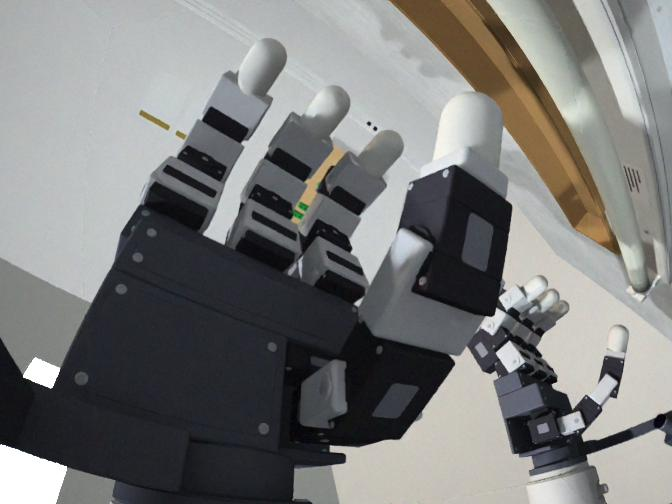

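Call:
move(
  target=[
    [0,0,-0.15,0,0,0,-0.98,0,0.5,-0.35,-0.98,0,0.5,-0.35,-0.98,0,0.5,-0.35,0.7,-0.678,0.1,0.1,0.2,-0.8,0,0,-0.15,0,0,0,-0.98,0,0.5,-0.35,-0.98,0,0.5,-0.35,-0.98,0,0.5,-0.35,0.7,-0.678,0.1,0.1,0.2,-0.8],
    [0,0,-0.2,0,0,0,-0.98,0,0.5,-0.35,-0.98,0,0.5,-0.35,-0.98,0,0.5,-0.35,0.7,-0.678,0.1,0.1,0.2,-0.8,0,0,-0.2,0,0,0,-0.98,0,0.5,-0.35,-0.98,0,0.5,-0.35,-0.98,0,0.5,-0.35,0.7,-0.678,0.1,0.1,0.2,-0.8],
  ],
  speed=[0.1,0.05],
)

Call:
move(
  target=[0,0,0,0,0,0,-0.89,0,0.64,-0.35,-0.89,0,0.64,-0.35,-0.89,0,0.64,-0.35,0.7,-0.678,0.30,0.16,0.2,-0.8,0,0,0,0,0,0,-0.89,0,0.64,-0.35,-0.89,0,0.64,-0.35,-0.89,0,0.64,-0.35,0.7,-0.678,0.30,0.16,0.2,-0.8],
)

Call:
move(
  target=[0,0,0,0,0,0,-0.84,0,0.82,-0.27,-0.84,0,0.82,-0.27,-0.89,0,0.75,-0.3,0.7,-0.678,0.47,0.18,0.4,-0.8,0,0,0,0,0,0,-0.84,0,0.82,-0.27,-0.84,0,0.82,-0.27,-0.89,0,0.75,-0.3,0.7,-0.678,0.47,0.18,0.4,-0.8],
)

Scene clock: 4218.47 s.
left_arm: end_effector_position=(+0.5038, -0.0858, +0.0528) hand_goal=(-0.980, +0.000, +0.500, -0.350, -0.980, +0.000, +0.500, -0.350, -0.980, +0.000, +0.500, -0.350, +0.700, -0.678, +0.100, +0.100) hand_measured=(-0.974, -0.002, +0.498, -0.352, -0.974, -0.002, +0.498, -0.352, -0.974, -0.004, +0.498, -0.354, +0.698, -0.676, +0.100, +0.098) hand_current_ma=(+7, -2, -2, -2, +7, -2, -2, -2, +8, -3, -2, -3, -2, +1, +0, -2) hand_state=(goal, goal, goal, goal, goal, goal, goal, goal, goal, goal, goal, goal, goal, goal, goal, goal) hand_current_limit=0.20 hand_speed=-0.80 end_effector_quat_wxyz=(-0.407, +0.579, -0.579, +0.406) | right_arm: end_effector_position=(+0.5194, +0.3772, +0.0554) hand_goal=(-0.980, +0.000, +0.500, -0.350, -0.980, +0.000, +0.500, -0.350, -0.980, +0.000, +0.500, -0.350, +0.700, -0.678, +0.100, +0.100) hand_measured=(-0.974, -0.002, +0.498, -0.354, -0.974, -0.002, +0.498, -0.354, -0.974, -0.004, +0.498, -0.352, +0.698, -0.678, +0.100, +0.098) hand_current_ma=(+1, +0, +0, +0, +1, +0, +0, +0, +2, +0, +0, +0, +0, +0, +0, +0) hand_state=(goal, goal, goal, goal, goal, goal, goal, goal, goal, goal, goal, goal, goal, goal, goal, goal) hand_current_limit=0.20 hand_speed=-0.80 end_effector_quat_wxyz=(-0.398, +0.566, -0.591, +0.415)
Joint positions: left_arm=[3.37 -2.187 -2.49 1.181 1.357 3.22] | right_arm=[0.556 -0.853 2.022 -3.899 -2.13 3.37]
Joint torques (N m): left_arm=[-11 19.56 9.96 5 -0.52 -2.38] | right_arm=[5.54 -32.81 -22.38 -3.81 0.88 -1.29]
Wrist force (N, zeroed by zero_wrist_force): left_arm=[-0.2 0.1 -0.4] | right_arm=[-0.5 -0.3 -0.2]
Wrist torque (N m, zeroed by zero_wrist_force): left_arm=[-0.02 0.02 0.08] | right_arm=[0.29 0.15 0.14]
Wrist force, peak (N, zeroed by zero_wrist_force): left_arm=[-0.2 -1.0 -0.5] | right_arm=[-0.5 -0.8 -0.5]
Hand target: left_arm +0.5038, -0.0859, +0.0528; -0.407, +0.579, -0.579, +0.406 | right_arm +0.5194, +0.3772, +0.0553; -0.398, +0.566, -0.591, +0.415
Off the commanded pose: left_arm 0.000 m, 0 deg | right_arm 0.000 m, 0 deg.
move: done

Scene clock: 4219.10 s.
left_arm: end_effector_position=(+0.5038, -0.0859, +0.0528) hand_goal=(-0.890, +0.000, +0.640, -0.350, -0.890, +0.000, +0.640, -0.350, -0.890, +0.000, +0.640, -0.350, +0.700, -0.678, +0.300, +0.160) hand_measured=(-0.886, -0.002, +0.638, -0.352, -0.886, -0.002, +0.634, -0.352, -0.886, -0.004, +0.626, -0.354, +0.698, -0.676, +0.294, +0.156) hand_current_ma=(+6, -2, -2, -2, +5, -2, -7, -2, +5, -3, -23, -3, -2, +1, -10, -4) hand_state=(goal, goal, goal, goal, goal, goal, goal, goal, goal, goal, goal, goal, goal, goal, goal, goal) hand_current_limit=0.20 hand_speed=-0.80 end_effector_quat_wxyz=(-0.407, +0.579, -0.579, +0.406) | right_arm: end_effector_position=(+0.5194, +0.3772, +0.0553) hand_goal=(-0.890, +0.000, +0.640, -0.350, -0.890, +0.000, +0.640, -0.350, -0.890, +0.000, +0.640, -0.350, +0.700, -0.678, +0.300, +0.160) hand_measured=(-0.886, -0.002, +0.638, -0.354, -0.884, -0.002, +0.638, -0.354, -0.884, -0.004, +0.638, -0.352, +0.698, -0.678, +0.294, +0.156) hand_current_ma=(+1, +0, +0, +0, +1, +0, +0, +0, +1, +0, +0, +0, +0, +0, -2, -1) hand_state=(goal, goal, goal, goal, goal, goal, goal, goal, goal, goal, goal, goal, goal, goal, goal, goal) hand_current_limit=0.20 hand_speed=-0.80 end_effector_quat_wxyz=(-0.398, +0.566, -0.591, +0.415)
Joint positions: left_arm=[3.37 -2.188 -2.49 1.181 1.357 3.22] | right_arm=[0.556 -0.853 2.022 -3.899 -2.13 3.37]
Joint torques (N m): left_arm=[-11.14 19.6 9.33 5.17 -2.08 -2.42] | right_arm=[5.88 -33.02 -22.05 -3.71 0.01 -1.17]
Wrist force (N, zeroed by zero_wrist_force): left_arm=[-0.2 -0.1 0.7] | right_arm=[-0.6 -0.4 -0.2]
Wrist torque (N m, zeroed by zero_wrist_force): left_arm=[-0.07 0.06 0.10] | right_arm=[0.29 0.16 0.14]
Wrist force, peak (N, zeroed by zero_wrist_force): left_arm=[-0.4 -0.1 0.7] | right_arm=[-0.8 -0.2 -0.3]
Hand target: left_arm +0.5038, -0.0859, +0.0528; -0.407, +0.579, -0.579, +0.406 | right_arm +0.5194, +0.3772, +0.0553; -0.398, +0.566, -0.591, +0.415
Off the commanded pose: left_arm 0.000 m, 0 deg | right_arm 0.000 m, 0 deg.
move: done

Scene clock: 4219.60 s.
left_arm: end_effector_position=(+0.5038, -0.0859, +0.0528) hand_goal=(-0.840, +0.000, +0.820, -0.270, -0.840, +0.000, +0.820, -0.270, -0.890, +0.000, +0.750, -0.300, +0.700, -0.678, +0.470, +0.180) hand_measured=(-0.880, -0.002, +0.644, -0.326, -0.882, -0.002, +0.636, -0.328, -0.894, -0.004, +0.638, -0.344, +0.698, -0.676, +0.378, +0.164) hand_current_ma=(-98, -2, -385, -146, -107, -2, -385, -151, -4, -3, -373, -106, -2, +1, -385, -40) hand_state=(blocked, goal, blocked, blocked, blocked, goal, blocked, blocked, goal, goal, blocked, blocked, goal, goal, blocked, goal) hand_current_limit=0.40 hand_speed=-0.80 end_effector_quat_wxyz=(-0.407, +0.579, -0.579, +0.406) | right_arm: end_effector_position=(+0.5194, +0.3772, +0.0553) hand_goal=(-0.840, +0.000, +0.820, -0.270, -0.840, +0.000, +0.820, -0.270, -0.890, +0.000, +0.750, -0.300, +0.700, -0.678, +0.470, +0.180) hand_measured=(-0.884, -0.002, +0.652, -0.330, -0.882, -0.002, +0.658, -0.328, -0.894, -0.002, +0.668, -0.328, +0.698, -0.678, +0.370, +0.164) hand_current_ma=(-50, +0, -384, -79, -45, +0, -385, -72, -1, +0, -134, -20, +0, +0, -296, -14) hand_state=(blocked, goal, blocked, blocked, blocked, goal, blocked, blocked, goal, goal, blocked, blocked, goal, goal, blocked, goal) hand_current_limit=0.40 hand_speed=-0.80 end_effector_quat_wxyz=(-0.398, +0.566, -0.591, +0.415)
Joint positions: left_arm=[3.37 -2.188 -2.49 1.181 1.357 3.22] | right_arm=[0.556 -0.853 2.022 -3.899 -2.13 3.37]
Joint torques (N m): left_arm=[-10.99 27.21 2.11 5.14 -2.03 -2.02] | right_arm=[6.78 -45.03 -17.12 -3.24 -0.74 -1.17]
Wrist force (N, zeroed by zero_wrist_force): left_arm=[0.0 5.8 10.4] | right_arm=[-1.4 8.1 11.8]
Wrist torque (N m, zeroed by zero_wrist_force): left_arm=[-0.12 0.31 -0.12] | right_arm=[0.11 -0.05 0.28]
Wrist force, peak (N, zeroed by zero_wrist_force): left_arm=[0.1 5.7 13.2] | right_arm=[-1.2 6.8 13.9]
Hand target: left_arm +0.5038, -0.0859, +0.0528; -0.407, +0.579, -0.579, +0.406 | right_arm +0.5194, +0.3772, +0.0553; -0.398, +0.566, -0.591, +0.415
Off the commanded pose: left_arm 0.000 m, 0 deg | right_arm 0.000 m, 0 deg.
move: done

Call:
move(
  target=[0,0,0.007,0,0,0,-0.84,0,0.82,-0.27,-0.84,0,0.82,-0.27,-0.89,0,0.75,-0.3,0.7,-0.678,0.47,0.18,0.4,-0.8,0,0,0.007,0,0,0,-0.84,0,0.82,-0.27,-0.84,0,0.82,-0.27,-0.89,0,0.75,-0.3,0.7,-0.678,0.47,0.18,0.4,-0.8],
  speed=0.01,
)

Scene clock: 4228.13 s.
left_arm: end_effector_position=(+0.5038, -0.0859, +0.0569) hand_goal=(-0.840, +0.000, +0.820, -0.270, -0.840, +0.000, +0.820, -0.270, -0.890, +0.000, +0.750, -0.300, +0.700, -0.678, +0.470, +0.180) hand_measured=(-0.884, -0.002, +0.636, -0.340, -0.886, -0.002, +0.626, -0.338, -0.896, -0.004, +0.638, -0.372, +0.698, -0.680, +0.386, +0.160) hand_current_ma=(-113, -2, -385, -195, -119, -2, -385, -188, -9, -3, -372, -205, -2, -1, -363, -52) hand_state=(blocked, goal, blocked, blocked, blocked, goal, blocked, blocked, goal, goal, blocked, blocked, goal, goal, blocked, goal) hand_current_limit=0.40 hand_speed=-0.80 end_effector_quat_wxyz=(-0.407, +0.579, -0.579, +0.406) | right_arm: end_effector_position=(+0.5194, +0.3772, +0.0594) hand_goal=(-0.840, +0.000, +0.820, -0.270, -0.840, +0.000, +0.820, -0.270, -0.890, +0.000, +0.750, -0.300, +0.700, -0.678, +0.470, +0.180) hand_measured=(-0.890, -0.002, +0.652, -0.356, -0.888, -0.002, +0.658, -0.356, -0.898, -0.002, +0.666, -0.354, +0.698, -0.680, +0.376, +0.158) hand_current_ma=(-61, +0, -385, -148, -56, +0, -385, -148, -2, +0, -138, -64, +0, +0, -268, -21) hand_state=(blocked, goal, blocked, blocked, blocked, goal, blocked, blocked, goal, goal, blocked, blocked, goal, goal, blocked, blocked) hand_current_limit=0.40 hand_speed=-0.80 end_effector_quat_wxyz=(-0.398, +0.566, -0.591, +0.415)
Joint positions: left_arm=[3.37 -2.172 -2.492 1.167 1.357 3.22] | right_arm=[0.556 -0.863 2.023 -3.89 -2.13 3.37]
Joint torques (N m): left_arm=[-10.18 52.47 -1.46 8.04 -2.01 1.09] | right_arm=[6.07 -67.06 -10.03 -6.98 -2.66 -1.21]
Wrist force (N, zeroed by zero_wrist_force): left_arm=[0.5 30.7 22.8] | right_arm=[-2.2 28.8 23.5]
Wrist torque (N m, zeroed by zero_wrist_force): left_arm=[-0.43 0.57 -0.56] | right_arm=[-0.33 -0.32 0.64]
Wrist force, peak (N, zeroed by zero_wrist_force): left_arm=[0.5 30.7 22.8] | right_arm=[-2.5 28.6 24.0]
Hand target: left_arm +0.5038, -0.0859, +0.0570; -0.407, +0.579, -0.579, +0.406 | right_arm +0.5194, +0.3772, +0.0595; -0.398, +0.566, -0.591, +0.415
Off the commanded pose: left_arm 0.000 m, 0 deg | right_arm 0.000 m, 0 deg.
move: done

Call:
move(
  target=[0.0062,0,-0.0107,0,-0.0667,0,-0.84,0,0.82,-0.27,-0.84,0,0.82,-0.27,-0.89,0,0.75,-0.3,0.7,-0.678,0.47,0.18,0.4,-0.8,0.0062,0,-0.0107,-0.003,-0.0667,0,-0.84,0,0.82,-0.27,-0.84,0,0.82,-0.27,-0.89,0,0.75,-0.3,0.7,-0.678,0.47,0.18,0.4,-0.8],
  speed=0.04,
)

Scene clock: 4269.47 s.
left_arm: end_effector_position=(+0.5068, -0.0859, +0.0517) hand_goal=(-0.840, +0.000, +0.820, -0.270, -0.840, +0.000, +0.820, -0.270, -0.890, +0.000, +0.750, -0.300, +0.700, -0.678, +0.470, +0.180) hand_measured=(-0.868, -0.002, +0.634, -0.340, -0.870, -0.002, +0.622, -0.338, -0.890, -0.004, +0.638, -0.376, +0.698, -0.678, +0.386, +0.192) hand_current_ma=(-64, -2, -385, -197, -64, -2, -385, -191, +0, -3, -374, -219, -1, +0, -357, +29) hand_state=(blocked, goal, blocked, blocked, blocked, goal, blocked, blocked, goal, goal, blocked, blocked, goal, goal, blocked, goal) hand_current_limit=0.40 hand_speed=-0.80 end_effector_quat_wxyz=(-0.455, +0.542, -0.542, +0.454) end_effector_velocity=(+0.000, +0.000, +0.001) end_effector_angular_velocity=(+0.000, -0.004, +0.000) | right_arm: end_effector_position=(+0.5221, +0.3772, +0.0548) hand_goal=(-0.840, +0.000, +0.820, -0.270, -0.840, +0.000, +0.820, -0.270, -0.890, +0.000, +0.750, -0.300, +0.700, -0.678, +0.470, +0.180) hand_measured=(-0.876, -0.002, +0.652, -0.358, -0.874, -0.002, +0.658, -0.358, -0.888, -0.002, +0.666, -0.354, +0.698, -0.678, +0.376, +0.190) hand_current_ma=(-33, +0, -385, -155, -30, +0, -385, -153, +0, +0, -140, -65, +0, +0, -267, +5) hand_state=(blocked, goal, blocked, blocked, blocked, goal, blocked, blocked, goal, goal, blocked, blocked, goal, goal, blocked, goal) hand_current_limit=0.40 hand_speed=-0.80 end_effector_quat_wxyz=(-0.440, +0.533, -0.557, +0.460)
Joint positions: left_arm=[3.387 -2.343 -2.48 1.501 1.329 3.185] | right_arm=[0.58 -0.759 1.995 -4.145 -2.182 3.277]
Joint velocities: left_arm=[0 -0.001 0.001 0.005 0 -0.001] | right_arm=[within noise]
Joint torques (N m): left_arm=[11.91 31.55 14.81 9.7 -2.22 -2.58] | right_arm=[-9.32 -61.94 -10.74 -4.66 2.25 1.66]
Wrist force (N, zeroed by zero_wrist_force): left_arm=[-1.4 23.6 -6.9] | right_arm=[3.5 23.3 -6.2]
Wrist torque (N m, zeroed by zero_wrist_force): left_arm=[0.04 0.49 -0.40] | right_arm=[0.28 -0.12 0.32]
Wrist force, peak (N, zeroed by zero_wrist_force): left_arm=[0.6 31.2 22.9] | right_arm=[-2.4 30.0 23.7]
Hand target: left_arm +0.5068, -0.0859, +0.0517; -0.455, +0.542, -0.542, +0.454 (not the last commanded pose) | right_arm +0.5221, +0.3772, +0.0548; -0.440, +0.533, -0.557, +0.460 (not the last commanded pose)
Off the commanded pose: left_arm 0.001 m, 2 deg | right_arm 0.002 m, 3 deg.
move: held (right_arm; a check stopped the path); limits=held
pose unreachable (right arm): on one or more control steps of this call, first in action 0 (counted from 0), this arm could not follow its commanded pose, so it was not sent that pose on those steps. It may still have moved: this result reports where it is.
cause: moving toward the commanded pose would bring two parts of the arm too close to each other (joints 4 (wrist 1) to 6 (wrist 3) lie between them).


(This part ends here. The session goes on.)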